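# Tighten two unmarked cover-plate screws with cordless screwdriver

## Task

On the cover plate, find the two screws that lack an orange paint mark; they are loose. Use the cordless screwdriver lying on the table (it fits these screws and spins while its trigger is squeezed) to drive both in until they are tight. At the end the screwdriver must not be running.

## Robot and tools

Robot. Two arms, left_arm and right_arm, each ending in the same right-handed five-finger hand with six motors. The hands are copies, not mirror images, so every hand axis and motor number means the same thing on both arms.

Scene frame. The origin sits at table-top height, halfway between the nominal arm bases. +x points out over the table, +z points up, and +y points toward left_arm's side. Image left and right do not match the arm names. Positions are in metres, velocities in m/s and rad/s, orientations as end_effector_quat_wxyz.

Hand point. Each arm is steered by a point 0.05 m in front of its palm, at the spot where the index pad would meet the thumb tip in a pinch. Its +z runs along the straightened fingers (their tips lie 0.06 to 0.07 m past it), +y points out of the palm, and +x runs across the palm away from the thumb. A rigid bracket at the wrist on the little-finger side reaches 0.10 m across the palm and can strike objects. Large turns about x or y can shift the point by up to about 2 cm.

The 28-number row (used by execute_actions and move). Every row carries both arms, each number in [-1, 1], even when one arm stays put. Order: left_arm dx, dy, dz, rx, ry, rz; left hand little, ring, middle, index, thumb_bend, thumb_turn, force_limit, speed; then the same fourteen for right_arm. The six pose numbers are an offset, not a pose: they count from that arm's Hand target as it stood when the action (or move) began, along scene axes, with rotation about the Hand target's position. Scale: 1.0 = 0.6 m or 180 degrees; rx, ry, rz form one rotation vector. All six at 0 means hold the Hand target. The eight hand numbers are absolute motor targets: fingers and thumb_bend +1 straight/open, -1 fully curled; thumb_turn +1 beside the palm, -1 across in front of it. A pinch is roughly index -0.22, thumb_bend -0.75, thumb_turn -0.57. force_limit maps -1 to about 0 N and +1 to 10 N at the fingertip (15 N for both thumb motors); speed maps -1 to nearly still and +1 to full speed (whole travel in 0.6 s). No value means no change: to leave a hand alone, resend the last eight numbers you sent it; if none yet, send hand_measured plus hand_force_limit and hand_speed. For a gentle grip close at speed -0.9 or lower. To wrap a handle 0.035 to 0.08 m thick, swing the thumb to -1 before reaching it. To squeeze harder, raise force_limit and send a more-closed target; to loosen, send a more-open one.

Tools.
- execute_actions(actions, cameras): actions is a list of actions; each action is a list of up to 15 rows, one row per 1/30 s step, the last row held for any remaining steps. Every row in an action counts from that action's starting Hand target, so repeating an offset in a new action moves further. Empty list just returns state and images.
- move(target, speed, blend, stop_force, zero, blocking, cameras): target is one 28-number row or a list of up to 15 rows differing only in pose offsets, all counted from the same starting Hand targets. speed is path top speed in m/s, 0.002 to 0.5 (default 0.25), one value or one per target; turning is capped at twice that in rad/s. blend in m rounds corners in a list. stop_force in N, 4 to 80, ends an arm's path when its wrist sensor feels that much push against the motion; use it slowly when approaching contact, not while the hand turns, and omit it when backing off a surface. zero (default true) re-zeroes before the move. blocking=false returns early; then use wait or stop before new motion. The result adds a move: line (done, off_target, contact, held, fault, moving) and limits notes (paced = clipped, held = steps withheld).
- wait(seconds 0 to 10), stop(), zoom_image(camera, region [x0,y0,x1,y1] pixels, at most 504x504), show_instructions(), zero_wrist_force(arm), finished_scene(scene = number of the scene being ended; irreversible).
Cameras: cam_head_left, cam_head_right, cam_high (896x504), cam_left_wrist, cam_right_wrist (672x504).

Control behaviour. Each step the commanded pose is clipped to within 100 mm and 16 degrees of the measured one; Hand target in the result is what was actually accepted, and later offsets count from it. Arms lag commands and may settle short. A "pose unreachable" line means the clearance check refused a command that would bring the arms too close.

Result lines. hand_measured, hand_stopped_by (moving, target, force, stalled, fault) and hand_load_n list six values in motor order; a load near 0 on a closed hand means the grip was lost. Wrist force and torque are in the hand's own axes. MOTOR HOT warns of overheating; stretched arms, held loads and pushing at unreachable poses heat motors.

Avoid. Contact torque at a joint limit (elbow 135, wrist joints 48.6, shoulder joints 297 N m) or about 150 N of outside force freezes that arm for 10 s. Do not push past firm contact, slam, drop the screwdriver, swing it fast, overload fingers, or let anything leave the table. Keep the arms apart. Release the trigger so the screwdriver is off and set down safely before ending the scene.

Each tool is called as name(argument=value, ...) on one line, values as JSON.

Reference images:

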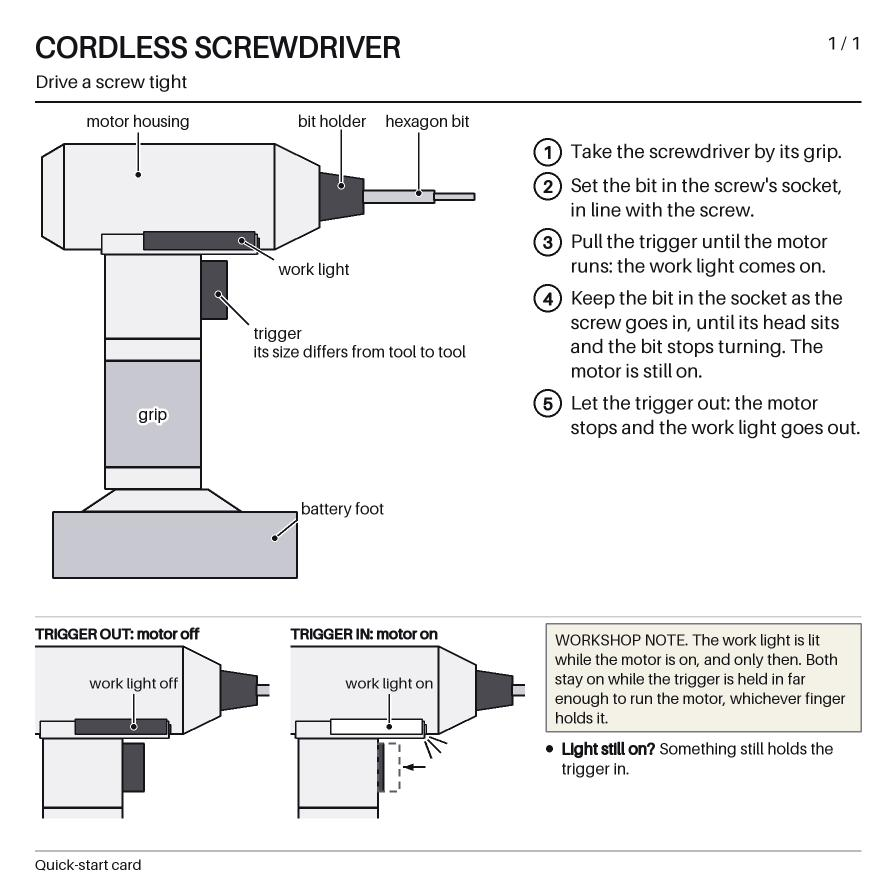

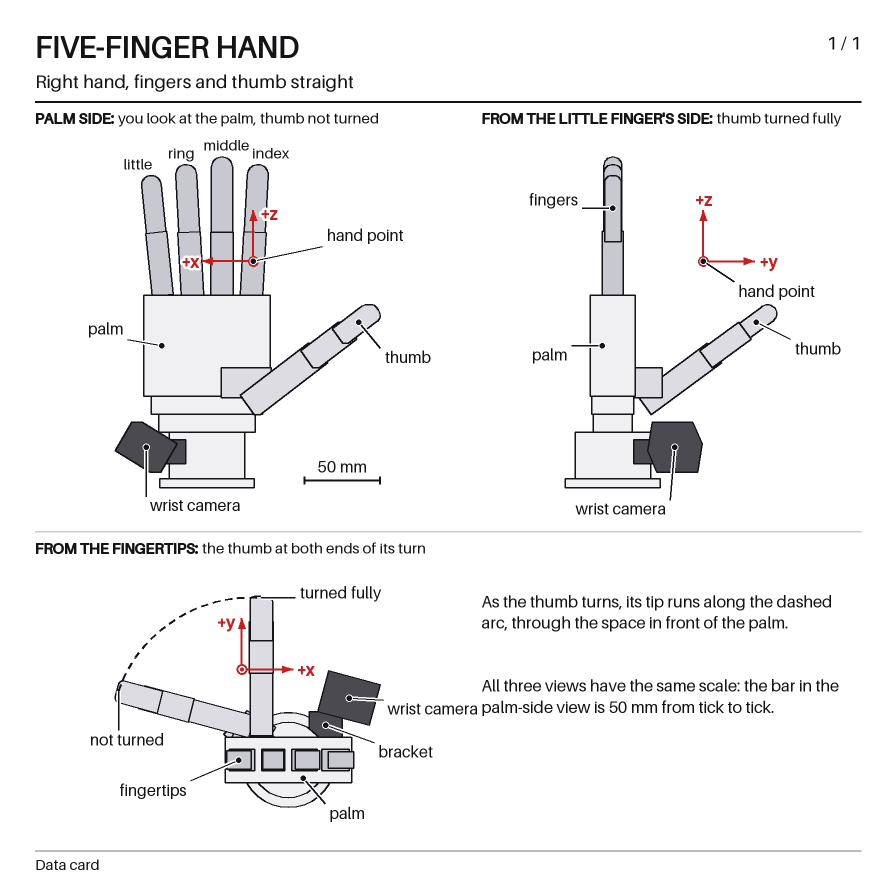

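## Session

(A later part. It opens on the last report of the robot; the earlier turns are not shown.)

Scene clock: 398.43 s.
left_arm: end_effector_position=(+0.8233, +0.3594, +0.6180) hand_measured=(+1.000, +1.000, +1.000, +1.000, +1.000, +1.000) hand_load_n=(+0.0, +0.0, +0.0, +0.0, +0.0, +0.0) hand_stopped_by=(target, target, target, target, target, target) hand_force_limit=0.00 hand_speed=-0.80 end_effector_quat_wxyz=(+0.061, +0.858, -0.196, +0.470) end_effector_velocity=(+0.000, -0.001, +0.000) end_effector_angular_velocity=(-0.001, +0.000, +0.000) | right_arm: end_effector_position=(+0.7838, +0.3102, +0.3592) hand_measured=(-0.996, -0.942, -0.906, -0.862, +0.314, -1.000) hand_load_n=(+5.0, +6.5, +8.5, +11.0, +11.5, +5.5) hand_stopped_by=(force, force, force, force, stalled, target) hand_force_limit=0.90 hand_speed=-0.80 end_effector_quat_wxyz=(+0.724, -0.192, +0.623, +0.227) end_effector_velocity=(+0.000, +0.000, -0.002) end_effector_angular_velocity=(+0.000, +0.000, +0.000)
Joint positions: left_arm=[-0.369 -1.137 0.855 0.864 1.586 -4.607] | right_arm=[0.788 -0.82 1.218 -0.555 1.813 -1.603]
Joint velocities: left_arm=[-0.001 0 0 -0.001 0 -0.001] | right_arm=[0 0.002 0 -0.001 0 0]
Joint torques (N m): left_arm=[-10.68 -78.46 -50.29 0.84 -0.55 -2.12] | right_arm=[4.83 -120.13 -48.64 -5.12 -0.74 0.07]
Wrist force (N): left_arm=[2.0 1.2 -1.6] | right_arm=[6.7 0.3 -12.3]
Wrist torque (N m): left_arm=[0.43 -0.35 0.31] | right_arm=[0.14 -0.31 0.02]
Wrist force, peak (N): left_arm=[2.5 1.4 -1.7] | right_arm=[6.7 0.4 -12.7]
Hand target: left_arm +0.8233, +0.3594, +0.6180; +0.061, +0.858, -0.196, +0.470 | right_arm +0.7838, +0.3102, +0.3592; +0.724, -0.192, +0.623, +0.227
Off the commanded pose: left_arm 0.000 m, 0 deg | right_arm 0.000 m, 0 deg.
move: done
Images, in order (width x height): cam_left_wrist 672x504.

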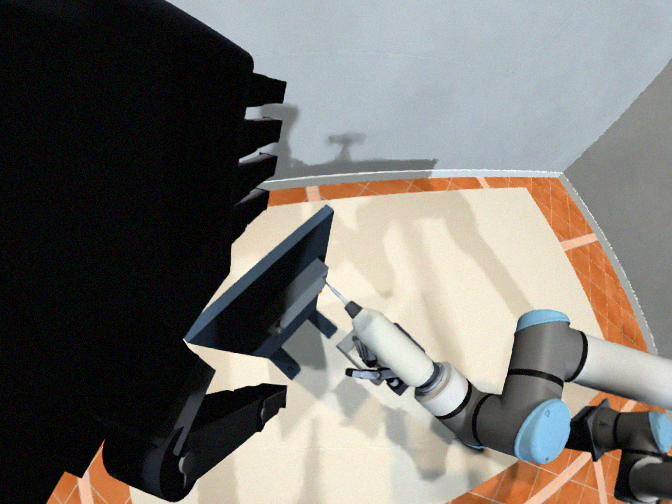

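move(target=[-0.2051,0.1996,-0.0983,-0.0457,-0.3022,0,1,1,1,1,1,1,0,-0.8,-0.0027,-0.0019,0,0,0,0,-1,-1,-0.96,-0.9,0.3,-1,0.9,-0.8], speed=0.3, cameras=[])

move(target=[0.0592,0.0805,-0.242,0,0,-0.139,1,1,1,1,1,1,0,-0.8,0,0,0,0,0,0,-1,-1,-0.96,-0.9,0.3,-1,0.9,-0.8], speed=0.3, cameras=["cam_left_wrist"])

zoom_image(camera="cam_left_wrist", region=[355, 225, 395, 265])

zoom_image(camera="cam_left_wrist", region=[280, 200, 420, 340])

Scene clock: 400.90 s.
left_arm: end_effector_position=(+0.7000, +0.4796, +0.5601) hand_measured=(+1.000, +1.000, +1.000, +1.000, +1.000, +1.000) hand_load_n=(+0.0, +0.0, +0.0, +0.0, +0.0, +0.0) hand_stopped_by=(target, target, target, target, target, target) hand_force_limit=0.00 hand_speed=-0.80 end_effector_quat_wxyz=(+0.024, +0.542, -0.169, +0.823) end_effector_velocity=(+0.000, +0.000, +0.001) end_effector_angular_velocity=(-0.001, -0.004, -0.001) | right_arm: end_effector_position=(+0.7822, +0.3090, +0.3592) hand_measured=(-0.996, -0.942, -0.906, -0.862, +0.314, -1.000) hand_load_n=(+5.0, +7.0, +8.5, +11.0, +11.0, +5.5) hand_stopped_by=(force, force, force, force, stalled, target) hand_force_limit=0.90 hand_speed=-0.80 end_effector_quat_wxyz=(+0.724, -0.192, +0.623, +0.227) end_effector_velocity=(+0.000, +0.000, -0.002) end_effector_angular_velocity=(-0.001, +0.001, +0.001)
Joint positions: left_arm=[-0.255 -1.643 1.948 -0.67 1.674 -4.479] | right_arm=[0.788 -0.823 1.224 -0.557 1.814 -1.603]
Joint velocities: left_arm=[0 0 0 -0.004 0 0] | right_arm=[0 0.002 0 0 0 0]
Joint torques (N m): left_arm=[-12.85 -15.67 -36.85 -7.28 -2.27 -3.46] | right_arm=[13.71 -120.65 -43.53 -6.82 1.87 -1.65]
Wrist force (N): left_arm=[1.9 1.0 -0.2] | right_arm=[6.7 -0.2 -2.4]
Wrist torque (N m): left_arm=[0.18 -0.42 0.24] | right_arm=[-0.10 0.00 0.04]
Wrist force, peak (N): left_arm=[3.6 1.9 -0.4] | right_arm=[6.8 0.3 -12.6]
Hand target: left_arm +0.7000, +0.4795, +0.5599; +0.024, +0.542, -0.169, +0.823 | right_arm +0.7822, +0.3090, +0.3592; +0.724, -0.192, +0.623, +0.227
Off the commanded pose: left_arm 0.001 m, 0 deg | right_arm 0.000 m, 0 deg.
move: done
No camera images: "cameras" was empty.

Scene clock: 402.17 s.
left_arm: end_effector_position=(+0.7355, +0.5280, +0.4146) hand_measured=(+1.000, +1.000, +1.000, +1.000, +1.000, +1.000) hand_load_n=(+0.0, +0.0, +0.0, +0.0, +0.0, +0.0) hand_stopped_by=(target, target, target, target, target, target) hand_force_limit=0.00 hand_speed=-0.80 end_effector_quat_wxyz=(+0.202, +0.493, -0.282, +0.798) end_effector_velocity=(-0.001, +0.000, +0.000) end_effector_angular_velocity=(+0.002, +0.000, -0.002) | right_arm: end_effector_position=(+0.7822, +0.3090, +0.3593) hand_measured=(-0.996, -0.942, -0.906, -0.862, +0.314, -1.000) hand_load_n=(+5.0, +6.5, +8.5, +11.5, +11.5, +5.5) hand_stopped_by=(force, force, force, force, stalled, target) hand_force_limit=0.90 hand_speed=-0.80 end_effector_quat_wxyz=(+0.724, -0.192, +0.623, +0.227) end_effector_velocity=(+0.000, +0.000, +0.001) end_effector_angular_velocity=(+0.001, -0.001, +0.000)
Joint positions: left_arm=[-0.017 -1.328 1.895 -1.06 2.293 -4.781] | right_arm=[0.788 -0.823 1.224 -0.557 1.814 -1.603]
Joint velocities: left_arm=[0 0 0.001 0 0.002 0.001] | right_arm=[0 -0.001 0 0 0 0]
Joint torques (N m): left_arm=[4.76 -38.64 -25.5 -5.8 2.19 0.05] | right_arm=[12.11 -113.11 -51.51 -4.2 1.59 -1.88]
Wrist force (N): left_arm=[2.3 1.8 0.4] | right_arm=[6.9 -0.4 -2.2]
Wrist torque (N m): left_arm=[0.26 -0.53 0.32] | right_arm=[-0.15 -0.05 0.05]
Wrist force, peak (N): left_arm=[4.3 2.1 0.7] | right_arm=[7.1 -0.3 -2.5]
Hand target: left_arm +0.7355, +0.5280, +0.4145; +0.202, +0.493, -0.282, +0.798 | right_arm +0.7822, +0.3090, +0.3592; +0.724, -0.192, +0.623, +0.227
Off the commanded pose: left_arm 0.000 m, 0 deg | right_arm 0.000 m, 0 deg.
move: done
Images, in order (width x height): cam_left_wrist 672x504.

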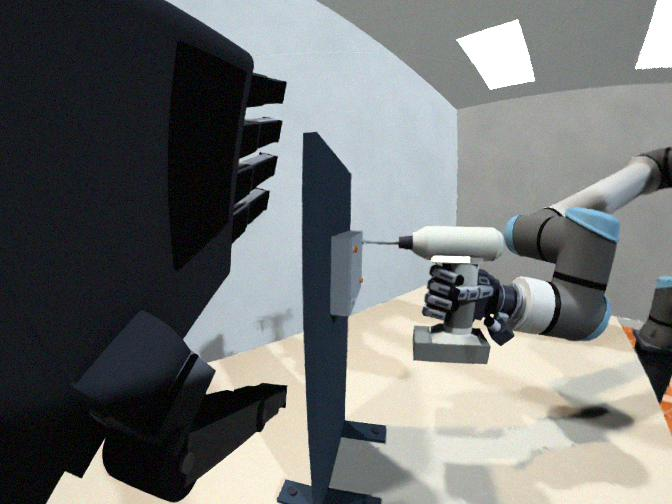

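Scaled by 12.600 from the camera's 672x504 image, which has a finer 960x720 frame.

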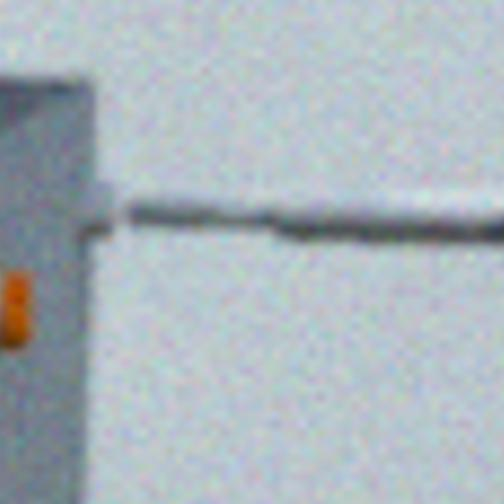

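Scaled by 3.600 from the camera's 672x504 image, which has a finer 960x720 frame.

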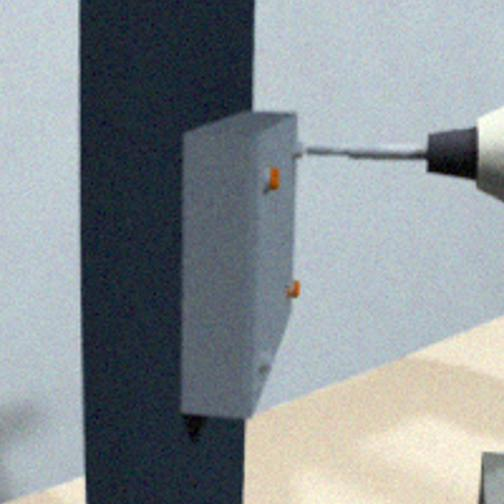

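zoom_image(camera="cam_left_wrist", region=[340, 265, 380, 305])

zoom_image(camera="cam_left_wrist", region=[335, 285, 365, 315])

zoom_image(camera="cam_left_wrist", region=[350, 228, 375, 253])

Scaled by 12.600 from the camera's 672x504 image, which has a finer 960x720 frame.

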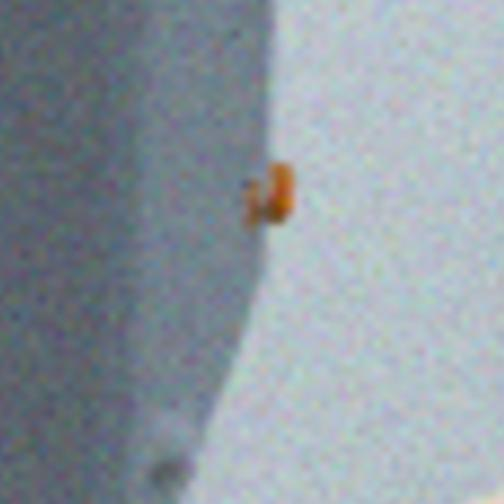

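Scaled by 16.800 from the camera's 672x504 image, which has a finer 960x720 frame.

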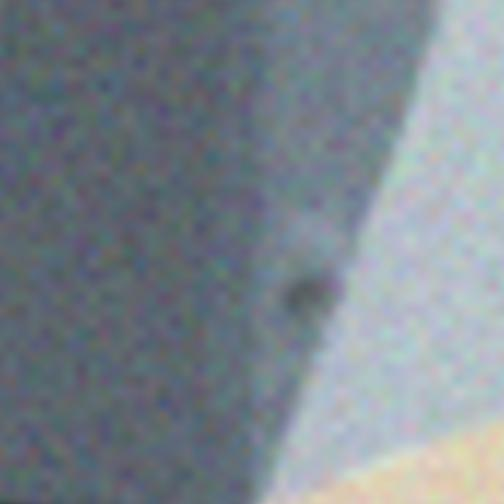

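Scaled by 20.160 from the camera's 672x504 image, which has a finer 960x720 frame.

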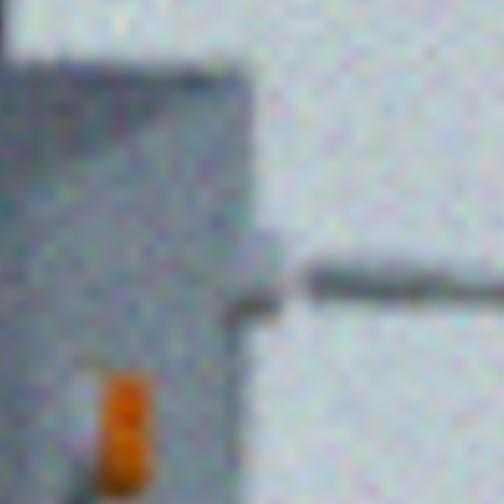

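move(target=[0,0,0,0,0,0,1,1,1,1,1,1,0,-0.8,0.00042,-0.00062,0.0075,0,0,0,-1,-1,-0.96,-0.9,0.3,-1,0.9,-0.8], speed=0.02, cameras=[])

move(target=[0,0,0,0,0,0,1,1,1,1,1,1,0,-0.8,0.0048,0.0033,0,0,0,0,-1,-1,-0.96,-0.9,0.3,-1,0.9,-0.8], speed=0.003, stop_force=4.5, cameras=[])

Scene clock: 403.43 s.
left_arm: end_effector_position=(+0.7355, +0.5280, +0.4145) hand_measured=(+1.000, +1.000, +1.000, +1.000, +1.000, +1.000) hand_load_n=(+0.0, +0.0, +0.0, +0.0, +0.0, +0.0) hand_stopped_by=(target, target, target, target, target, target) hand_force_limit=0.00 hand_speed=-0.80 end_effector_quat_wxyz=(+0.202, +0.493, -0.282, +0.798) end_effector_velocity=(+0.000, +0.000, +0.000) end_effector_angular_velocity=(-0.001, +0.001, +0.000) | right_arm: end_effector_position=(+0.7824, +0.3087, +0.3638) hand_measured=(-0.996, -0.942, -0.906, -0.862, +0.314, -1.000) hand_load_n=(+4.5, +7.0, +8.5, +11.0, +11.0, +5.5) hand_stopped_by=(force, force, force, force, stalled, target) hand_force_limit=0.90 hand_speed=-0.80 end_effector_quat_wxyz=(+0.724, -0.192, +0.623, +0.227) end_effector_velocity=(+0.000, +0.000, +0.001) end_effector_angular_velocity=(+0.001, +0.000, +0.000)
Joint positions: left_arm=[-0.017 -1.328 1.895 -1.06 2.293 -4.781] | right_arm=[0.788 -0.826 1.221 -0.551 1.813 -1.603]
Joint velocities: left_arm=[0 0.001 0 0 0 -0.001] | right_arm=[0 -0.001 0 0 0 0]
Joint torques (N m): left_arm=[8.95 -35.19 -29.5 -6.6 1.67 -2.93] | right_arm=[-14.39 -113.57 -49.4 -4.03 -1.51 0.83]
Wrist force (N): left_arm=[2.5 1.5 0.3] | right_arm=[6.7 -0.5 -2.1]
Wrist torque (N m): left_arm=[0.24 -0.55 0.31] | right_arm=[-0.17 -0.02 0.03]
Wrist force, peak (N): left_arm=[2.7 1.5 0.5] | right_arm=[7.2 -0.4 -2.2]
Hand target: left_arm +0.7355, +0.5280, +0.4145; +0.202, +0.493, -0.282, +0.798 | right_arm +0.7825, +0.3086, +0.3637; +0.724, -0.192, +0.623, +0.227
Off the commanded pose: left_arm 0.000 m, 0 deg | right_arm 0.000 m, 0 deg.
move: done
No camera images: "cameras" was empty.

Scene clock: 405.17 s.
left_arm: end_effector_position=(+0.7355, +0.5280, +0.4145) hand_measured=(+1.000, +1.000, +1.000, +1.000, +1.000, +1.000) hand_load_n=(+0.0, +0.0, +0.0, +0.0, +0.0, +0.0) hand_stopped_by=(target, target, target, target, target, target) hand_force_limit=0.00 hand_speed=-0.80 end_effector_quat_wxyz=(+0.202, +0.493, -0.282, +0.798) end_effector_velocity=(+0.000, +0.001, +0.000) end_effector_angular_velocity=(+0.000, +0.000, +0.001) | right_arm: end_effector_position=(+0.7854, +0.3106, +0.3637) hand_measured=(-0.996, -0.942, -0.906, -0.862, +0.314, -1.000) hand_load_n=(+5.5, +7.5, +9.5, +11.0, +11.0, +7.0) hand_stopped_by=(force, force, force, force, stalled, target) hand_force_limit=0.90 hand_speed=-0.80 end_effector_quat_wxyz=(+0.724, -0.192, +0.623, +0.227) end_effector_velocity=(+0.000, +0.000, +0.000) end_effector_angular_velocity=(+0.000, +0.000, +0.000)
Joint positions: left_arm=[-0.017 -1.328 1.895 -1.06 2.293 -4.781] | right_arm=[0.787 -0.821 1.212 -0.547 1.812 -1.603]
Joint velocities: left_arm=[0.001 0 0 -0.001 0 0] | right_arm=[0 0 0 -0.001 0 0]
Joint torques (N m): left_arm=[8.52 -34.8 -34.06 -5.79 1.5 -2.55] | right_arm=[-7.02 -115.71 -39.66 -4.21 -0.88 1.74]
Wrist force (N): left_arm=[2.1 1.3 0.4] | right_arm=[3.9 -2.7 -1.9]
Wrist torque (N m): left_arm=[0.20 -0.50 0.29] | right_arm=[0.01 -0.25 -0.03]
Wrist force, peak (N): left_arm=[2.6 1.5 0.7] | right_arm=[7.4 -0.1 -2.2]
Hand target: left_arm +0.7355, +0.5280, +0.4145; +0.202, +0.493, -0.282, +0.798 | right_arm +0.7853, +0.3106, +0.3637; +0.724, -0.192, +0.623, +0.227
Off the commanded pose: left_arm 0.000 m, 0 deg | right_arm 0.000 m, 0 deg.
move: done
No camera images: "cameras" was empty.

move(target=[[0,0,0,0,0,0,1,1,1,1,1,1,0,-0.8,-0.0048,-0.0033,0,0,0,0,-1,-1,-0.96,-0.9,0.3,-1,0.9,-0.8],[0,0,0,0,0,0,1,1,1,1,1,1,0,-0.8,-0.00706,0,-0.00617,0,0,0,-1,-1,-0.96,-0.9,0.3,-1,0.9,-0.8]], speed=0.02, cameras=["cam_left_wrist"])

zoom_image(camera="cam_left_wrist", region=[350, 228, 375, 253])

Scene clock: 406.27 s.
left_arm: end_effector_position=(+0.7355, +0.5280, +0.4145) hand_measured=(+1.000, +1.000, +1.000, +1.000, +1.000, +1.000) hand_load_n=(+0.0, +0.0, +0.0, +0.0, +0.0, +0.0) hand_stopped_by=(target, target, target, target, target, target) hand_force_limit=0.00 hand_speed=-0.80 end_effector_quat_wxyz=(+0.202, +0.493, -0.282, +0.798) end_effector_velocity=(+0.000, -0.001, -0.001) end_effector_angular_velocity=(+0.000, +0.001, -0.001) | right_arm: end_effector_position=(+0.7810, +0.3107, +0.3599) hand_measured=(-0.996, -0.942, -0.906, -0.862, +0.314, -1.000) hand_load_n=(+5.0, +7.5, +9.0, +11.0, +10.5, +6.5) hand_stopped_by=(force, force, force, force, stalled, target) hand_force_limit=0.90 hand_speed=-0.80 end_effector_quat_wxyz=(+0.724, -0.192, +0.623, +0.227) end_effector_velocity=(+0.000, +0.000, +0.002) end_effector_angular_velocity=(+0.002, -0.001, +0.000)
Joint positions: left_arm=[-0.017 -1.328 1.895 -1.06 2.293 -4.781] | right_arm=[0.79 -0.822 1.221 -0.555 1.816 -1.604]
Joint velocities: left_arm=[-0.001 0.001 0 0 0 0] | right_arm=[0 -0.002 0 0 0 0]
Joint torques (N m): left_arm=[11.8 -34.82 -38.41 -5 1.62 -2.88] | right_arm=[2.82 -120.04 -52.74 -5.16 0.88 -1.6]
Wrist force (N): left_arm=[2.7 1.5 0.3] | right_arm=[6.9 -0.4 -2.1]
Wrist torque (N m): left_arm=[0.23 -0.58 0.33] | right_arm=[-0.15 -0.05 0.05]
Wrist force, peak (N): left_arm=[2.6 1.7 0.2] | right_arm=[7.3 -0.4 -2.4]
Hand target: left_arm +0.7355, +0.5280, +0.4145; +0.202, +0.493, -0.282, +0.798 | right_arm +0.7811, +0.3106, +0.3600; +0.724, -0.192, +0.623, +0.227
Off the commanded pose: left_arm 0.000 m, 0 deg | right_arm 0.000 m, 0 deg.
move: done
Images, in order (width x height): cam_left_wrist 672x504.

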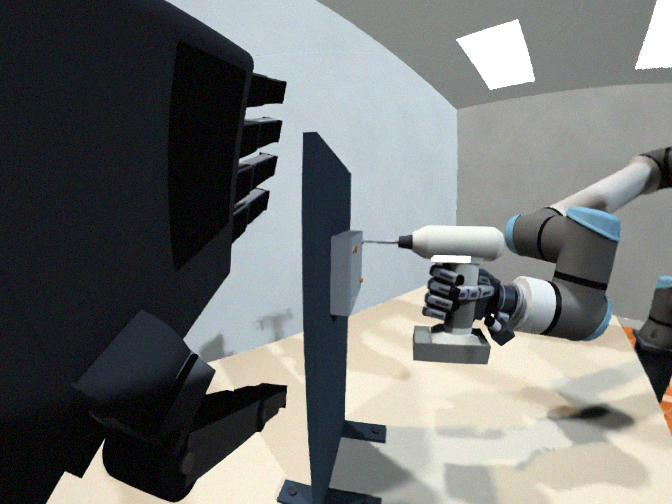

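Scaled by 20.160 from the camera's 672x504 image, which has a finer 960x720 frame.

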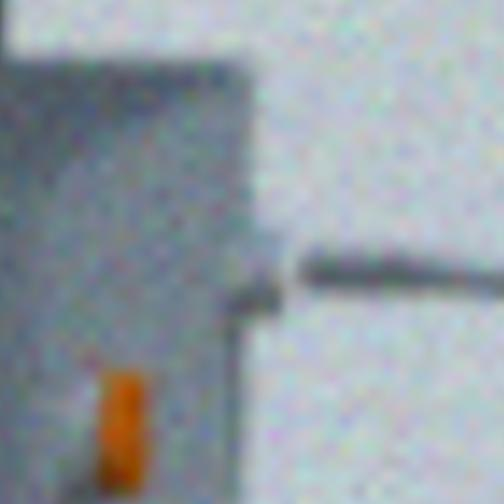

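move(target=[0,0,0,0,0,0,1,1,1,1,1,1,0,-0.8,0.0055,0.0038,0,0,0,0,-1,-1,-0.96,-0.9,0.3,-1,0.9,-0.8], speed=0.003, stop_force=4.5, cameras=["cam_left_wrist"])

zoom_image(camera="cam_left_wrist", region=[350, 228, 375, 253])

Scene clock: 408.00 s.
left_arm: end_effector_position=(+0.7355, +0.5280, +0.4145) hand_measured=(+1.000, +1.000, +1.000, +1.000, +1.000, +1.000) hand_load_n=(+0.0, +0.0, +0.0, +0.0, +0.0, +0.0) hand_stopped_by=(target, target, target, target, target, target) hand_force_limit=0.00 hand_speed=-0.80 end_effector_quat_wxyz=(+0.202, +0.493, -0.282, +0.798) end_effector_velocity=(+0.000, +0.001, +0.000) end_effector_angular_velocity=(+0.000, +0.001, +0.000) | right_arm: end_effector_position=(+0.7821, +0.3114, +0.3601) hand_measured=(-0.996, -0.942, -0.906, -0.862, +0.314, -1.000) hand_load_n=(+5.5, +7.0, +9.0, +11.0, +11.0, +6.5) hand_stopped_by=(force, force, force, force, stalled, target) hand_force_limit=0.90 hand_speed=-0.80 end_effector_quat_wxyz=(+0.724, -0.192, +0.623, +0.227) end_effector_velocity=(+0.000, +0.000, -0.002) end_effector_angular_velocity=(-0.002, +0.002, +0.000)
Joint positions: left_arm=[-0.017 -1.328 1.895 -1.06 2.293 -4.781] | right_arm=[0.79 -0.82 1.217 -0.554 1.815 -1.604]
Joint velocities: left_arm=[0.001 0 0 0 0 0] | right_arm=[0 0.001 0 0.002 0.001 0]
Joint torques (N m): left_arm=[11.64 -36.64 -42.94 -4.27 1.67 -2.74] | right_arm=[-3.2 -123.81 -42.75 -7.35 1.34 -1.45]
Wrist force (N): left_arm=[2.3 1.3 0.8] | right_arm=[6.8 -0.3 -6.3]
Wrist torque (N m): left_arm=[0.18 -0.55 0.31] | right_arm=[-0.01 -0.06 0.04]
Wrist force, peak (N): left_arm=[2.7 1.7 0.4] | right_arm=[7.0 -0.6 -11.3]
Hand target: left_arm +0.7355, +0.5280, +0.4145; +0.202, +0.493, -0.282, +0.798 | right_arm +0.7821, +0.3114, +0.3601; +0.724, -0.192, +0.623, +0.227
Off the commanded pose: left_arm 0.000 m, 0 deg | right_arm 0.003 m, 0 deg.
move: contact (right_arm)
Images, in order (width x height): cam_left_wrist 672x504.

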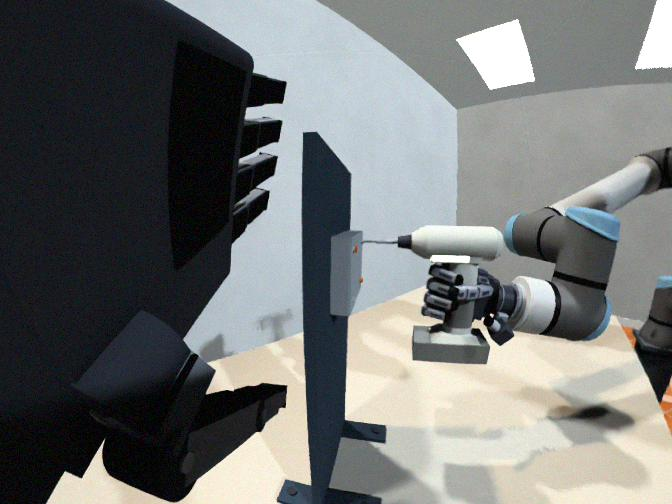

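Scaled by 20.160 from the camera's 672x504 image, which has a finer 960x720 frame.

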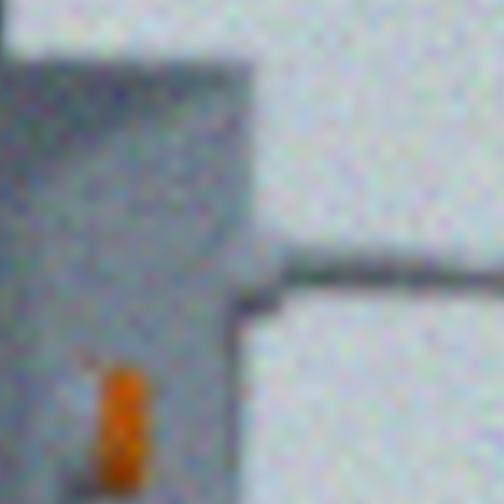

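move(target=[[0,0,0,0,0,0,1,1,1,1,1,1,0,-0.8,-0.0041,-0.0028,0,0,0,0,-1,-1,-0.96,-0.9,0.3,-1,0.9,-0.8],[0,0,0,0,0,0,1,1,1,1,1,1,0,-0.8,0.00033,-0.00925,0,0,0,0,-1,-1,-0.96,-0.9,0.3,-1,0.9,-0.8]], speed=0.02, cameras=[])

move(target=[0,0,0,0,0,0,1,1,1,1,1,1,0,-0.8,0.0058,0.004,0,0,0,0,-1,-1,-0.96,-0.9,0.3,-1,0.9,-0.8], speed=0.003, stop_force=4.5, cameras=[])

Scene clock: 409.10 s.
left_arm: end_effector_position=(+0.7355, +0.5280, +0.4145) hand_measured=(+1.000, +1.000, +1.000, +1.000, +1.000, +1.000) hand_load_n=(+0.0, +0.0, +0.0, +0.0, +0.0, +0.0) hand_stopped_by=(target, target, target, target, target, target) hand_force_limit=0.00 hand_speed=-0.80 end_effector_quat_wxyz=(+0.202, +0.493, -0.282, +0.798) end_effector_velocity=(+0.000, +0.000, +0.001) end_effector_angular_velocity=(-0.001, -0.001, +0.001) | right_arm: end_effector_position=(+0.7824, +0.3057, +0.3601) hand_measured=(-0.996, -0.942, -0.906, -0.862, +0.314, -1.000) hand_load_n=(+5.5, +7.0, +9.0, +11.5, +10.5, +6.5) hand_stopped_by=(force, force, force, force, stalled, target) hand_force_limit=0.90 hand_speed=-0.80 end_effector_quat_wxyz=(+0.724, -0.192, +0.623, +0.227) end_effector_velocity=(+0.000, +0.000, +0.000) end_effector_angular_velocity=(+0.000, +0.000, +0.000)
Joint positions: left_arm=[-0.017 -1.328 1.895 -1.06 2.293 -4.781] | right_arm=[0.786 -0.827 1.231 -0.559 1.811 -1.603]
Joint velocities: left_arm=[0 0 0 0 -0.001 0] | right_arm=[0 0 0 0 0 0]
Joint torques (N m): left_arm=[11.17 -36.31 -47.24 -4.19 1.8 -2.44] | right_arm=[4.73 -111.43 -49.94 -6.24 0.41 2.05]
Wrist force (N): left_arm=[2.1 1.4 0.5] | right_arm=[6.8 -0.5 -2.3]
Wrist torque (N m): left_arm=[0.21 -0.51 0.30] | right_arm=[-0.14 -0.02 0.04]
Wrist force, peak (N): left_arm=[2.5 1.7 0.8] | right_arm=[7.1 -0.5 -6.3]
Hand target: left_arm +0.7355, +0.5280, +0.4145; +0.202, +0.493, -0.282, +0.798 | right_arm +0.7823, +0.3058, +0.3601; +0.724, -0.192, +0.623, +0.227
Off the commanded pose: left_arm 0.000 m, 0 deg | right_arm 0.000 m, 0 deg.
move: done
No camera images: "cameras" was empty.

Scene clock: 411.23 s.
left_arm: end_effector_position=(+0.7355, +0.5280, +0.4145) hand_measured=(+1.000, +1.000, +1.000, +1.000, +1.000, +1.000) hand_load_n=(+0.0, +0.0, +0.0, -0.5, +0.0, +0.0) hand_stopped_by=(target, target, target, target, target, target) hand_force_limit=0.00 hand_speed=-0.80 end_effector_quat_wxyz=(+0.202, +0.493, -0.282, +0.798) end_effector_velocity=(+0.000, +0.000, +0.000) end_effector_angular_velocity=(+0.000, +0.000, +0.000) | right_arm: end_effector_position=(+0.7850, +0.3076, +0.3601) hand_measured=(-0.996, -0.942, -0.906, -0.862, +0.314, -1.000) hand_load_n=(+5.5, +7.0, +9.0, +11.0, +11.0, +6.5) hand_stopped_by=(force, force, force, force, stalled, target) hand_force_limit=0.90 hand_speed=-0.80 end_effector_quat_wxyz=(+0.724, -0.192, +0.623, +0.227) end_effector_velocity=(+0.000, +0.000, -0.002) end_effector_angular_velocity=(-0.001, +0.001, +0.000)
Joint positions: left_arm=[-0.017 -1.328 1.895 -1.06 2.293 -4.781] | right_arm=[0.785 -0.823 1.222 -0.556 1.81 -1.603]
Joint velocities: left_arm=[0 0 0 -0.001 0 -0.001] | right_arm=[0 0.002 0 0 0 0]
Joint torques (N m): left_arm=[8.21 -40.47 -50.65 -3.06 1.51 -2.9] | right_arm=[-7.92 -123.83 -43.49 -7.37 1.16 1.71]
Wrist force (N): left_arm=[2.1 1.3 0.4] | right_arm=[7.1 -0.2 -7.2]
Wrist torque (N m): left_arm=[0.20 -0.50 0.29] | right_arm=[0.03 -0.13 0.06]
Wrist force, peak (N): left_arm=[2.7 1.4 0.8] | right_arm=[7.2 0.2 -12.5]
Hand target: left_arm +0.7355, +0.5280, +0.4145; +0.202, +0.493, -0.282, +0.798 | right_arm +0.7850, +0.3076, +0.3601; +0.724, -0.192, +0.623, +0.227
Off the commanded pose: left_arm 0.000 m, 0 deg | right_arm 0.001 m, 0 deg.
move: contact (right_arm)
No camera images: "cameras" was empty.

move(target=[[0,0,0,0,0,0,1,1,1,1,1,1,0,-0.8,-0.0041,-0.0028,0,0,0,0,-1,-1,-0.96,-0.9,0.3,-1,0.9,-0.8],[0,0,0,0,0,0,1,1,1,1,1,1,0,-0.8,-0.00259,-0.005,0,0,0,0,-1,-1,-0.96,-0.9,0.3,-1,0.9,-0.8]], speed=0.02, cameras=[])

move(target=[0,0,0,0,0,0,1,1,1,1,1,1,0,-0.8,0.0058,0.004,0,0,0,0,-1,-1,-0.96,-0.9,0.3,-1,0.9,-0.8], speed=0.003, stop_force=4.5, cameras=[])

Scene clock: 412.13 s.
left_arm: end_effector_position=(+0.7355, +0.5280, +0.4145) hand_measured=(+1.000, +1.000, +1.000, +1.000, +1.000, +1.000) hand_load_n=(+0.0, +0.0, +0.0, +0.0, +0.0, +0.0) hand_stopped_by=(target, target, target, target, target, target) hand_force_limit=0.00 hand_speed=-0.80 end_effector_quat_wxyz=(+0.202, +0.493, -0.282, +0.798) end_effector_velocity=(+0.000, -0.001, +0.000) end_effector_angular_velocity=(+0.000, +0.000, -0.002) | right_arm: end_effector_position=(+0.7833, +0.3046, +0.3601) hand_measured=(-0.996, -0.942, -0.906, -0.862, +0.314, -1.000) hand_load_n=(+5.5, +7.0, +9.5, +11.5, +10.5, +6.5) hand_stopped_by=(force, force, force, force, stalled, target) hand_force_limit=0.90 hand_speed=-0.80 end_effector_quat_wxyz=(+0.724, -0.192, +0.623, +0.227) end_effector_velocity=(+0.000, +0.000, +0.004) end_effector_angular_velocity=(+0.003, -0.003, +0.000)
Joint positions: left_arm=[-0.017 -1.328 1.895 -1.06 2.293 -4.781] | right_arm=[0.784 -0.828 1.232 -0.56 1.81 -1.603]
Joint velocities: left_arm=[-0.001 0.001 0 -0.001 0.001 0] | right_arm=[0 -0.003 0 -0.001 0 0]
Joint torques (N m): left_arm=[5.78 -37.3 -50.19 -2.56 1.65 -2.9] | right_arm=[-6.43 -115.77 -45.64 -6.79 -0.39 2.06]
Wrist force (N): left_arm=[2.4 1.6 0.6] | right_arm=[6.9 -1.0 -2.3]
Wrist torque (N m): left_arm=[0.24 -0.55 0.31] | right_arm=[-0.23 -0.03 0.03]
Wrist force, peak (N): left_arm=[2.7 1.5 0.5] | right_arm=[7.1 -0.2 -7.6]
Hand target: left_arm +0.7355, +0.5280, +0.4145; +0.202, +0.493, -0.282, +0.798 | right_arm +0.7834, +0.3046, +0.3601; +0.724, -0.192, +0.623, +0.227
Off the commanded pose: left_arm 0.000 m, 0 deg | right_arm 0.000 m, 0 deg.
move: done
No camera images: "cameras" was empty.

Scene clock: 414.13 s.
left_arm: end_effector_position=(+0.7355, +0.5280, +0.4145) hand_measured=(+1.000, +1.000, +1.000, +1.000, +1.000, +1.000) hand_load_n=(+0.0, +0.0, +0.0, +0.0, +0.0, +0.0) hand_stopped_by=(target, target, target, target, target, target) hand_force_limit=0.00 hand_speed=-0.80 end_effector_quat_wxyz=(+0.202, +0.493, -0.282, +0.798) end_effector_velocity=(+0.000, -0.001, +0.000) end_effector_angular_velocity=(-0.001, +0.000, -0.001) | right_arm: end_effector_position=(+0.7869, +0.3071, +0.3600) hand_measured=(-0.996, -0.942, -0.906, -0.862, +0.314, -1.000) hand_load_n=(+5.5, +7.5, +9.0, +11.0, +11.0, +6.5) hand_stopped_by=(force, force, force, force, stalled, target) hand_force_limit=0.90 hand_speed=-0.80 end_effector_quat_wxyz=(+0.724, -0.192, +0.623, +0.227) end_effector_velocity=(+0.000, +0.000, +0.000) end_effector_angular_velocity=(-0.001, +0.000, +0.000)
Joint positions: left_arm=[-0.017 -1.328 1.895 -1.06 2.293 -4.781] | right_arm=[0.783 -0.822 1.221 -0.555 1.809 -1.603]
Joint velocities: left_arm=[-0.002 0 0 0 -0.001 0] | right_arm=[0 -0.001 0 0.001 0 -0.001]
Joint torques (N m): left_arm=[10.26 -39.24 -49.53 -2.18 1.64 -2.35] | right_arm=[-11.9 -117.61 -42.07 -4.34 -0.92 1.98]
Wrist force (N): left_arm=[2.1 1.2 0.1] | right_arm=[6.8 -0.7 -2.1]
Wrist torque (N m): left_arm=[0.20 -0.49 0.29] | right_arm=[-0.21 -0.03 0.04]
Wrist force, peak (N): left_arm=[2.5 1.7 0.4] | right_arm=[7.3 -0.6 -2.4]
Hand target: left_arm +0.7355, +0.5280, +0.4145; +0.202, +0.493, -0.282, +0.798 | right_arm +0.7869, +0.3070, +0.3601; +0.724, -0.192, +0.623, +0.227
Off the commanded pose: left_arm 0.000 m, 0 deg | right_arm 0.000 m, 0 deg.
move: done
No camera images: "cameras" was empty.

move(target=[0,0,0,0,0,0,1,1,1,1,1,1,0,-0.8,-0.0015,0.0022,0,0,0,0,-1,-1,-0.96,-0.9,0.3,-1,0.9,-0.8], speed=0.002, stop_force=4, cameras=[])

Scene clock: 415.60 s.
left_arm: end_effector_position=(+0.7355, +0.5280, +0.4145) hand_measured=(+1.000, +1.000, +1.000, +1.000, +1.000, +1.000) hand_load_n=(+0.0, +0.0, +0.0, +0.0, +0.0, +0.0) hand_stopped_by=(target, target, target, target, target, target) hand_force_limit=0.00 hand_speed=-0.80 end_effector_quat_wxyz=(+0.202, +0.493, -0.282, +0.798) end_effector_velocity=(+0.000, +0.001, +0.000) end_effector_angular_velocity=(-0.001, +0.001, +0.001) | right_arm: end_effector_position=(+0.7860, +0.3084, +0.3601) hand_measured=(-0.996, -0.942, -0.906, -0.862, +0.314, -1.000) hand_load_n=(+4.5, +7.5, +9.5, +11.0, +11.0, +7.5) hand_stopped_by=(force, force, force, force, stalled, target) hand_force_limit=0.90 hand_speed=-0.80 end_effector_quat_wxyz=(+0.724, -0.192, +0.623, +0.227) end_effector_velocity=(+0.000, +0.000, +0.001) end_effector_angular_velocity=(+0.000, +0.000, +0.000)
Joint positions: left_arm=[-0.017 -1.328 1.895 -1.06 2.293 -4.781] | right_arm=[0.785 -0.821 1.219 -0.554 1.81 -1.603]
Joint velocities: left_arm=[0.001 0 0 0 -0.001 -0.002] | right_arm=[0 -0.001 0 0 0 0]
Joint torques (N m): left_arm=[12.02 -37.04 -47.71 -1.77 1.41 -2.67] | right_arm=[12.68 -109.32 -49.45 -3.58 -0.49 -2.06]
Wrist force (N): left_arm=[2.6 1.3 0.1] | right_arm=[7.0 -2.5 -2.4]
Wrist torque (N m): left_arm=[0.22 -0.57 0.32] | right_arm=[0.07 0.01 0.09]
Wrist force, peak (N): left_arm=[2.7 1.2 0.7] | right_arm=[7.6 -2.9 -2.5]
Hand target: left_arm +0.7355, +0.5280, +0.4145; +0.202, +0.493, -0.282, +0.798 | right_arm +0.7860, +0.3084, +0.3601; +0.724, -0.192, +0.623, +0.227
Off the commanded pose: left_arm 0.000 m, 0 deg | right_arm 0.000 m, 0 deg.
move: done
No camera images: "cameras" was empty.

move(target=[[0,0,0,0,0,0,1,1,1,1,1,1,0,-0.8,0.0006,-0.0009,0,0,0,0,-1,-1,-0.96,-0.9,0.3,-1,0.9,-0.8],[0,0,0,0,0,0,1,1,1,1,1,1,0,-0.8,-0.0035,-0.0037,0,0,0,0,-1,-1,-0.96,-0.9,0.3,-1,0.9,-0.8],[0,0,0,0,0,0,1,1,1,1,1,1,0,-0.8,-0.0076,0.0022,0,0,0,0,-1,-1,-0.96,-0.9,0.3,-1,0.9,-0.8]], speed=0.015, cameras=[])

move(target=[0,0,0,0,0,0,1,1,1,1,1,1,0,-0.8,0.0058,0.004,0,0,0,0,-1,-1,-0.96,-0.9,0.3,-1,0.9,-0.8], speed=0.003, stop_force=4.5, cameras=[])

Scene clock: 416.63 s.
left_arm: end_effector_position=(+0.7355, +0.5280, +0.4145) hand_measured=(+1.000, +1.000, +1.000, +1.000, +1.000, +1.000) hand_load_n=(+0.0, +0.0, +0.0, +0.0, +0.0, +0.0) hand_stopped_by=(target, target, target, target, target, target) hand_force_limit=0.00 hand_speed=-0.80 end_effector_quat_wxyz=(+0.202, +0.493, -0.282, +0.798) end_effector_velocity=(+0.000, +0.001, +0.000) end_effector_angular_velocity=(+0.000, -0.001, +0.001) | right_arm: end_effector_position=(+0.7813, +0.3098, +0.3601) hand_measured=(-0.996, -0.942, -0.906, -0.862, +0.314, -1.000) hand_load_n=(+4.5, +7.5, +9.0, +11.0, +10.5, +7.0) hand_stopped_by=(force, force, force, force, stalled, target) hand_force_limit=0.90 hand_speed=-0.80 end_effector_quat_wxyz=(+0.724, -0.192, +0.623, +0.227) end_effector_velocity=(+0.000, +0.000, +0.001) end_effector_angular_velocity=(+0.001, -0.002, +0.000)
Joint positions: left_arm=[-0.017 -1.328 1.895 -1.06 2.293 -4.781] | right_arm=[0.789 -0.823 1.223 -0.556 1.815 -1.604]
Joint velocities: left_arm=[0.001 0 0 0 0 0.001] | right_arm=[0 -0.001 0 -0.001 0 0]
Joint torques (N m): left_arm=[6.61 -38.33 -47.08 -0.85 1.18 -3.28] | right_arm=[-5.31 -113.55 -44.92 -2.9 0.2 -1.63]
Wrist force (N): left_arm=[2.3 1.0 0.0] | right_arm=[6.9 -0.6 -2.3]
Wrist torque (N m): left_arm=[0.17 -0.52 0.29] | right_arm=[-0.18 -0.04 0.04]
Wrist force, peak (N): left_arm=[2.5 1.4 0.7] | right_arm=[7.6 -2.8 -2.7]
Hand target: left_arm +0.7355, +0.5280, +0.4145; +0.202, +0.493, -0.282, +0.798 | right_arm +0.7814, +0.3097, +0.3601; +0.724, -0.192, +0.623, +0.227
Off the commanded pose: left_arm 0.000 m, 0 deg | right_arm 0.000 m, 0 deg.
move: done
No camera images: "cameras" was empty.

Scene clock: 418.27 s.
left_arm: end_effector_position=(+0.7355, +0.5280, +0.4145) hand_measured=(+1.000, +1.000, +1.000, +1.000, +1.000, +1.000) hand_load_n=(+0.0, +0.0, +0.5, +0.0, +0.0, +0.0) hand_stopped_by=(target, target, target, target, target, target) hand_force_limit=0.00 hand_speed=-0.80 end_effector_quat_wxyz=(+0.202, +0.493, -0.282, +0.798) end_effector_velocity=(+0.000, +0.000, -0.001) end_effector_angular_velocity=(+0.001, +0.001, +0.000) | right_arm: end_effector_position=(+0.7828, +0.3107, +0.3600) hand_measured=(-0.996, -0.942, -0.906, -0.862, +0.314, -1.000) hand_load_n=(+5.0, +7.0, +9.0, +11.0, +10.5, +6.5) hand_stopped_by=(force, force, force, force, stalled, target) hand_force_limit=0.90 hand_speed=-0.80 end_effector_quat_wxyz=(+0.724, -0.192, +0.623, +0.227) end_effector_velocity=(+0.000, +0.000, -0.003) end_effector_angular_velocity=(-0.002, +0.001, +0.000)
Joint positions: left_arm=[-0.017 -1.328 1.895 -1.06 2.293 -4.781] | right_arm=[0.789 -0.82 1.218 -0.554 1.814 -1.603]
Joint velocities: left_arm=[0 0.001 0 0 0 0.001] | right_arm=[0 0.002 0 0 0 0]
Joint torques (N m): left_arm=[9.58 -33.34 -48.12 -0.22 1.87 -2.51] | right_arm=[-4.74 -122.53 -43.43 -7.26 2.49 -0.47]
Wrist force (N): left_arm=[2.2 1.1 0.4] | right_arm=[7.1 1.4 -5.9]
Wrist torque (N m): left_arm=[0.17 -0.52 0.29] | right_arm=[-0.19 -0.05 0.02]
Wrist force, peak (N): left_arm=[2.7 1.5 0.3] | right_arm=[7.4 1.8 -8.0]
Hand target: left_arm +0.7355, +0.5280, +0.4145; +0.202, +0.493, -0.282, +0.798 | right_arm +0.7828, +0.3107, +0.3600; +0.724, -0.192, +0.623, +0.227
Off the commanded pose: left_arm 0.000 m, 0 deg | right_arm 0.002 m, 0 deg.
move: contact (right_arm)
No camera images: "cameras" was empty.

move(target=[0,0,0,0,0,0,1,1,1,1,1,1,0,-0.8,0.00018,0.00063,0,0,0,0,-1,-1,-0.96,-0.9,0.3,-1,0.9,-0.8], speed=0.003, cameras=[])

Scene clock: 419.07 s.
left_arm: end_effector_position=(+0.7355, +0.5280, +0.4145) hand_measured=(+1.000, +1.000, +1.000, +1.000, +1.000, +1.000) hand_load_n=(+0.0, +0.0, +0.0, +0.0, +0.0, +0.0) hand_stopped_by=(target, target, target, target, target, target) hand_force_limit=0.00 hand_speed=-0.80 end_effector_quat_wxyz=(+0.202, +0.493, -0.282, +0.798) end_effector_velocity=(+0.000, +0.000, +0.000) end_effector_angular_velocity=(+0.000, +0.000, +0.000) | right_arm: end_effector_position=(+0.7829, +0.3111, +0.3600) hand_measured=(-0.996, -0.942, -0.906, -0.862, +0.314, -1.000) hand_load_n=(+5.0, +7.0, +9.0, +10.5, +11.0, +6.0) hand_stopped_by=(force, force, force, force, stalled, target) hand_force_limit=0.90 hand_speed=-0.80 end_effector_quat_wxyz=(+0.724, -0.192, +0.623, +0.227) end_effector_velocity=(+0.000, +0.000, -0.001) end_effector_angular_velocity=(-0.001, +0.000, +0.000)
Joint positions: left_arm=[-0.017 -1.328 1.895 -1.06 2.293 -4.781] | right_arm=[0.789 -0.82 1.217 -0.553 1.814 -1.603]
Joint velocities: left_arm=[0 0 0 0 0 0.001] | right_arm=[0 0.001 -0.001 0 0 0]
Joint torques (N m): left_arm=[7.81 -39.1 -48.21 -0.49 1.5 -2.63] | right_arm=[4.82 -109.73 -55.07 -4.7 2.68 -1.4]
Wrist force (N): left_arm=[2.3 1.2 0.1] | right_arm=[7.8 0.9 -10.0]
Wrist torque (N m): left_arm=[0.20 -0.53 0.30] | right_arm=[-0.09 -0.04 0.01]
Wrist force, peak (N): left_arm=[2.4 1.7 0.4] | right_arm=[8.0 1.6 -14.7]
Hand target: left_arm +0.7355, +0.5280, +0.4145; +0.202, +0.493, -0.282, +0.798 | right_arm +0.7829, +0.3111, +0.3600; +0.724, -0.192, +0.623, +0.227
Off the commanded pose: left_arm 0.000 m, 0 deg | right_arm 0.000 m, 0 deg.
move: done
No camera images: "cameras" was empty.

move(target=[0,0,0,0,0,0,1,1,1,1,1,1,0,-0.8,-0.00024,0.00034,0,0,0,0,-1,-1,-0.96,-0.9,0.3,-1,0.9,-0.8], speed=0.003, cameras=[])

move(target=[0,0,0,0,0,0,1,1,1,1,1,1,0,-0.8,-0.00024,0.00034,0,0,0,0,-1,-1,-0.96,-0.9,0.3,-1,0.9,-0.8], speed=0.003, cameras=[])

Scene clock: 419.90 s.
left_arm: end_effector_position=(+0.7355, +0.5280, +0.4145) hand_measured=(+1.000, +1.000, +1.000, +1.000, +1.000, +1.000) hand_load_n=(+0.0, +0.0, +0.0, +0.0, +0.0, +0.0) hand_stopped_by=(target, target, target, target, target, target) hand_force_limit=0.00 hand_speed=-0.80 end_effector_quat_wxyz=(+0.202, +0.493, -0.282, +0.798) end_effector_velocity=(+0.000, +0.000, +0.000) end_effector_angular_velocity=(+0.000, +0.000, +0.000) | right_arm: end_effector_position=(+0.7828, +0.3113, +0.3600) hand_measured=(-0.996, -0.942, -0.906, -0.862, +0.314, -1.000) hand_load_n=(+5.0, +7.0, +9.0, +11.0, +11.0, +6.0) hand_stopped_by=(force, force, force, force, stalled, target) hand_force_limit=0.90 hand_speed=-0.80 end_effector_quat_wxyz=(+0.724, -0.192, +0.623, +0.227) end_effector_velocity=(+0.000, +0.000, -0.001) end_effector_angular_velocity=(-0.001, +0.001, +0.000)
Joint positions: left_arm=[-0.017 -1.328 1.895 -1.06 2.293 -4.781] | right_arm=[0.789 -0.819 1.217 -0.553 1.815 -1.604]
Joint velocities: left_arm=[0 0 0 -0.001 0 0] | right_arm=[0 0.001 0 0.001 0 0]
Joint torques (N m): left_arm=[5.56 -42.86 -46.33 -0.22 1.21 -3.19] | right_arm=[8.78 -111.29 -51.89 -5.01 2.2 -1.88]
Wrist force (N): left_arm=[2.3 1.7 0.0] | right_arm=[8.0 -0.1 -11.2]
Wrist torque (N m): left_arm=[0.28 -0.53 0.32] | right_arm=[0.22 -0.19 0.10]
Wrist force, peak (N): left_arm=[2.5 1.5 0.2] | right_arm=[8.1 1.0 -14.2]
Hand target: left_arm +0.7355, +0.5280, +0.4145; +0.202, +0.493, -0.282, +0.798 | right_arm +0.7828, +0.3113, +0.3600; +0.724, -0.192, +0.623, +0.227
Off the commanded pose: left_arm 0.000 m, 0 deg | right_arm 0.000 m, 0 deg.
move: done
No camera images: "cameras" was empty.

Scene clock: 420.60 s.
left_arm: end_effector_position=(+0.7355, +0.5280, +0.4145) hand_measured=(+1.000, +1.000, +1.000, +1.000, +1.000, +1.000) hand_load_n=(+0.0, +0.0, +0.0, +0.0, +0.0, +0.0) hand_stopped_by=(target, target, target, target, target, target) hand_force_limit=0.00 hand_speed=-0.80 end_effector_quat_wxyz=(+0.202, +0.493, -0.282, +0.798) end_effector_velocity=(+0.000, +0.001, +0.000) end_effector_angular_velocity=(+0.000, +0.000, +0.000) | right_arm: end_effector_position=(+0.7826, +0.3115, +0.3601) hand_measured=(-0.996, -0.942, -0.906, -0.862, +0.314, -1.000) hand_load_n=(+5.0, +7.0, +9.0, +11.0, +11.0, +6.0) hand_stopped_by=(force, force, force, force, stalled, target) hand_force_limit=0.90 hand_speed=-0.80 end_effector_quat_wxyz=(+0.724, -0.192, +0.623, +0.227) end_effector_velocity=(+0.000, +0.000, +0.001) end_effector_angular_velocity=(+0.000, +0.000, +0.000)
Joint positions: left_arm=[-0.017 -1.328 1.895 -1.06 2.293 -4.781] | right_arm=[0.79 -0.819 1.216 -0.553 1.815 -1.604]
Joint velocities: left_arm=[0.001 0 0 -0.001 0.001 -0.001] | right_arm=[0 -0.001 0 0 0 0]
Joint torques (N m): left_arm=[9.27 -39.11 -46.92 -0.33 1.54 -2.6] | right_arm=[6.09 -110.83 -51.21 -4.35 1.72 -2]
Wrist force (N): left_arm=[2.2 1.5 0.2] | right_arm=[8.1 -1.0 -12.5]
Wrist torque (N m): left_arm=[0.24 -0.51 0.31] | right_arm=[0.35 -0.18 0.11]
Wrist force, peak (N): left_arm=[2.5 1.4 0.4] | right_arm=[8.1 -0.3 -13.0]
Hand target: left_arm +0.7355, +0.5280, +0.4145; +0.202, +0.493, -0.282, +0.798 | right_arm +0.7826, +0.3115, +0.3600; +0.724, -0.192, +0.623, +0.227
Off the commanded pose: left_arm 0.000 m, 0 deg | right_arm 0.000 m, 0 deg.
move: done
No camera images: "cameras" was empty.

move(target=[[0,0,0,0,0,0,1,1,1,1,1,1,0,-0.8,0.00014,0.00009,0.0005,0,0,0,-1,-1,-0.96,-0.9,0.3,-1,0.9,-0.8],[0,0,0,0,0,0,1,1,1,1,1,1,0,-0.8,0.00042,-0.00032,0,0,0,0,-1,-1,-0.96,-0.9,0.3,-1,0.9,-0.8],[0,0,0,0,0,0,1,1,1,1,1,1,0,-0.8,0.00014,0.00009,-0.0005,0,0,0,-1,-1,-0.96,-0.9,0.3,-1,0.9,-0.8],[0,0,0,0,0,0,1,1,1,1,1,1,0,-0.8,-0.00014,0.0005,0,0,0,0,-1,-1,-0.96,-0.9,0.3,-1,0.9,-0.8],[0,0,0,0,0,0,1,1,1,1,1,1,0,-0.8,0.00014,0.00009,0,0,0,0,-1,-1,-0.96,-0.9,0.3,-1,0.9,-0.8]], speed=0.003, cameras=["cam_left_wrist"])

zoom_image(camera="cam_left_wrist", region=[350, 228, 375, 253])

Scene clock: 421.93 s.
left_arm: end_effector_position=(+0.7355, +0.5280, +0.4145) hand_measured=(+1.000, +1.000, +1.000, +1.000, +1.000, +1.000) hand_load_n=(+0.0, +0.0, +0.0, +0.0, +0.0, +0.0) hand_stopped_by=(target, target, target, target, target, target) hand_force_limit=0.00 hand_speed=-0.80 end_effector_quat_wxyz=(+0.202, +0.493, -0.282, +0.798) end_effector_velocity=(+0.000, +0.000, -0.001) end_effector_angular_velocity=(+0.000, +0.001, +0.000) | right_arm: end_effector_position=(+0.7826, +0.3116, +0.3600) hand_measured=(-0.996, -0.942, -0.906, -0.862, +0.314, -1.000) hand_load_n=(+4.5, +7.0, +8.5, +10.5, +11.5, +5.5) hand_stopped_by=(force, force, force, force, stalled, target) hand_force_limit=0.90 hand_speed=-0.80 end_effector_quat_wxyz=(+0.724, -0.192, +0.623, +0.227) end_effector_velocity=(+0.000, +0.000, +0.000) end_effector_angular_velocity=(+0.000, +0.000, +0.000)
Joint positions: left_arm=[-0.017 -1.328 1.895 -1.06 2.293 -4.781] | right_arm=[0.79 -0.819 1.216 -0.553 1.815 -1.604]
Joint velocities: left_arm=[0 0.001 0 0 0 0] | right_arm=[0 0 0 0 0 0]
Joint torques (N m): left_arm=[9.35 -40.11 -46.24 -0.59 1.58 -2.89] | right_arm=[-11.1 -121.15 -46.44 -5.21 -0.98 -1.08]
Wrist force (N): left_arm=[2.1 1.1 0.3] | right_arm=[7.3 -0.2 -9.3]
Wrist torque (N m): left_arm=[0.17 -0.49 0.28] | right_arm=[0.07 -0.01 0.04]
Wrist force, peak (N): left_arm=[2.5 1.5 0.4] | right_arm=[8.1 -0.9 -17.0]
Hand target: left_arm +0.7355, +0.5280, +0.4145; +0.202, +0.493, -0.282, +0.798 | right_arm +0.7827, +0.3115, +0.3600; +0.724, -0.192, +0.623, +0.227
Off the commanded pose: left_arm 0.000 m, 0 deg | right_arm 0.000 m, 0 deg.
move: done
Images, in order (width x height): cam_left_wrist 672x504.

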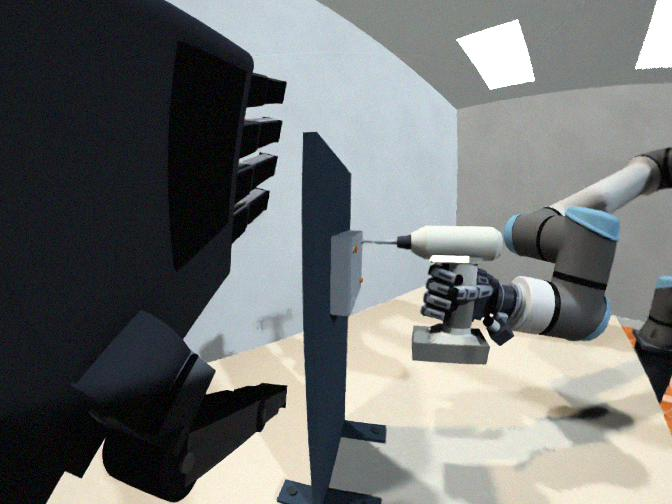

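Scaled by 20.160 from the camera's 672x504 image, which has a finer 960x720 frame.

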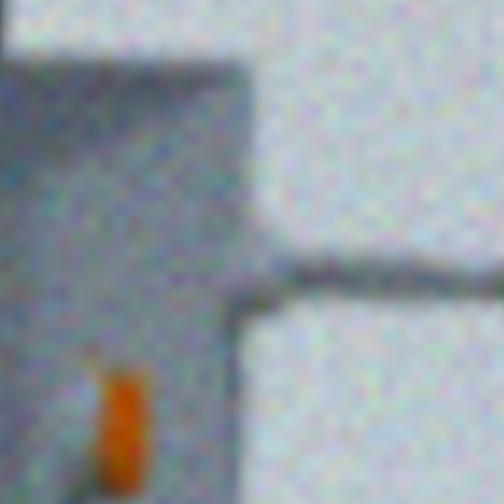

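move(target=[[0,0,0,0,0,0,1,1,1,1,1,1,0,-0.8,-0.0041,-0.0028,0,0,0,0,-1,-1,-0.96,-0.9,0.3,-1,0.9,-0.8],[0,0,0,0,0,0,1,1,1,1,1,1,0,-0.8,-0.0088,0.0041,0,0,0,0,-1,-1,-0.96,-0.9,0.3,-1,0.9,-0.8],[0,0,0,0,0,0,1,1,1,1,1,1,0,-0.8,-0.0033,0.0079,0,0,0,0,-1,-1,-0.96,-0.9,0.3,-1,0.9,-0.8]], speed=0.012, cameras=[])

move(target=[0,0,0,0,0,0,1,1,1,1,1,1,0,-0.8,0.00123,-0.00178,0,0,0,0,-1,-1,-0.96,-0.9,0.3,-1,0.9,-0.8], speed=0.002, stop_force=4, cameras=[])

Scene clock: 423.50 s.
left_arm: end_effector_position=(+0.7355, +0.5280, +0.4145) hand_measured=(+1.000, +1.000, +1.000, +1.000, +1.000, +1.000) hand_load_n=(+0.0, +0.0, +0.0, +0.0, +0.0, +0.0) hand_stopped_by=(target, target, target, target, target, target) hand_force_limit=0.00 hand_speed=-0.80 end_effector_quat_wxyz=(+0.202, +0.493, -0.282, +0.798) end_effector_velocity=(+0.000, -0.001, +0.000) end_effector_angular_velocity=(-0.001, +0.001, -0.001) | right_arm: end_effector_position=(+0.7807, +0.3164, +0.3600) hand_measured=(-0.996, -0.942, -0.906, -0.862, +0.314, -1.000) hand_load_n=(+4.5, +6.5, +8.5, +10.5, +11.5, +6.0) hand_stopped_by=(force, force, force, force, stalled, target) hand_force_limit=0.90 hand_speed=-0.80 end_effector_quat_wxyz=(+0.724, -0.192, +0.623, +0.227) end_effector_velocity=(+0.000, +0.000, -0.002) end_effector_angular_velocity=(-0.002, +0.002, +0.000)
Joint positions: left_arm=[-0.017 -1.328 1.895 -1.06 2.293 -4.781] | right_arm=[0.794 -0.814 1.207 -0.549 1.819 -1.604]
Joint velocities: left_arm=[-0.001 0 0 0.001 -0.001 -0.001] | right_arm=[0 0 0.002 0.001 0 0]
Joint torques (N m): left_arm=[7.11 -38.67 -45.26 -0.54 1.97 -2.73] | right_arm=[-16.32 -123.34 -41.41 -4.69 -0.03 1.81]
Wrist force (N): left_arm=[2.3 1.1 0.3] | right_arm=[6.2 1.5 -2.4]
Wrist torque (N m): left_arm=[0.18 -0.52 0.29] | right_arm=[-0.37 -0.05 -0.03]
Wrist force, peak (N): left_arm=[2.4 1.6 0.7] | right_arm=[8.1 -0.7 -13.1]
Hand target: left_arm +0.7355, +0.5280, +0.4145; +0.202, +0.493, -0.282, +0.798 | right_arm +0.7807, +0.3163, +0.3600; +0.724, -0.192, +0.623, +0.227
Off the commanded pose: left_arm 0.000 m, 0 deg | right_arm 0.000 m, 0 deg.
move: done
No camera images: "cameras" was empty.

Scene clock: 424.73 s.
left_arm: end_effector_position=(+0.7355, +0.5280, +0.4145) hand_measured=(+1.000, +1.000, +1.000, +1.000, +1.000, +1.000) hand_load_n=(+0.0, +0.0, +0.0, +0.0, +0.0, +0.0) hand_stopped_by=(target, target, target, target, target, target) hand_force_limit=0.00 hand_speed=-0.80 end_effector_quat_wxyz=(+0.202, +0.493, -0.282, +0.798) end_effector_velocity=(+0.000, +0.000, +0.000) end_effector_angular_velocity=(+0.000, +0.001, +0.000) | right_arm: end_effector_position=(+0.7815, +0.3152, +0.3601) hand_measured=(-0.996, -0.942, -0.906, -0.862, +0.314, -1.000) hand_load_n=(+6.5, +7.5, +9.5, +11.5, +9.5, +4.5) hand_stopped_by=(force, force, force, force, stalled, target) hand_force_limit=0.90 hand_speed=-0.80 end_effector_quat_wxyz=(+0.724, -0.192, +0.623, +0.227) end_effector_velocity=(+0.000, +0.000, +0.001) end_effector_angular_velocity=(+0.001, -0.001, +0.000)
Joint positions: left_arm=[-0.017 -1.328 1.895 -1.06 2.293 -4.781] | right_arm=[0.793 -0.815 1.209 -0.55 1.818 -1.604]
Joint velocities: left_arm=[0 0 0 0.001 0 0] | right_arm=[0 -0.001 0 0 0 0]
Joint torques (N m): left_arm=[8.92 -40.04 -43.69 -1.06 1.62 -2.93] | right_arm=[-13.1 -118.94 -43.47 -5.43 1.55 2.13]
Wrist force (N): left_arm=[2.1 1.6 0.5] | right_arm=[5.0 3.3 -2.1]
Wrist torque (N m): left_arm=[0.23 -0.50 0.30] | right_arm=[-0.46 -0.04 -0.10]
Wrist force, peak (N): left_arm=[2.7 1.7 -0.1] | right_arm=[6.4 3.1 -2.6]
Hand target: left_arm +0.7355, +0.5280, +0.4145; +0.202, +0.493, -0.282, +0.798 | right_arm +0.7815, +0.3152, +0.3600; +0.724, -0.192, +0.623, +0.227
Off the commanded pose: left_arm 0.000 m, 0 deg | right_arm 0.000 m, 0 deg.
move: done
No camera images: "cameras" was empty.


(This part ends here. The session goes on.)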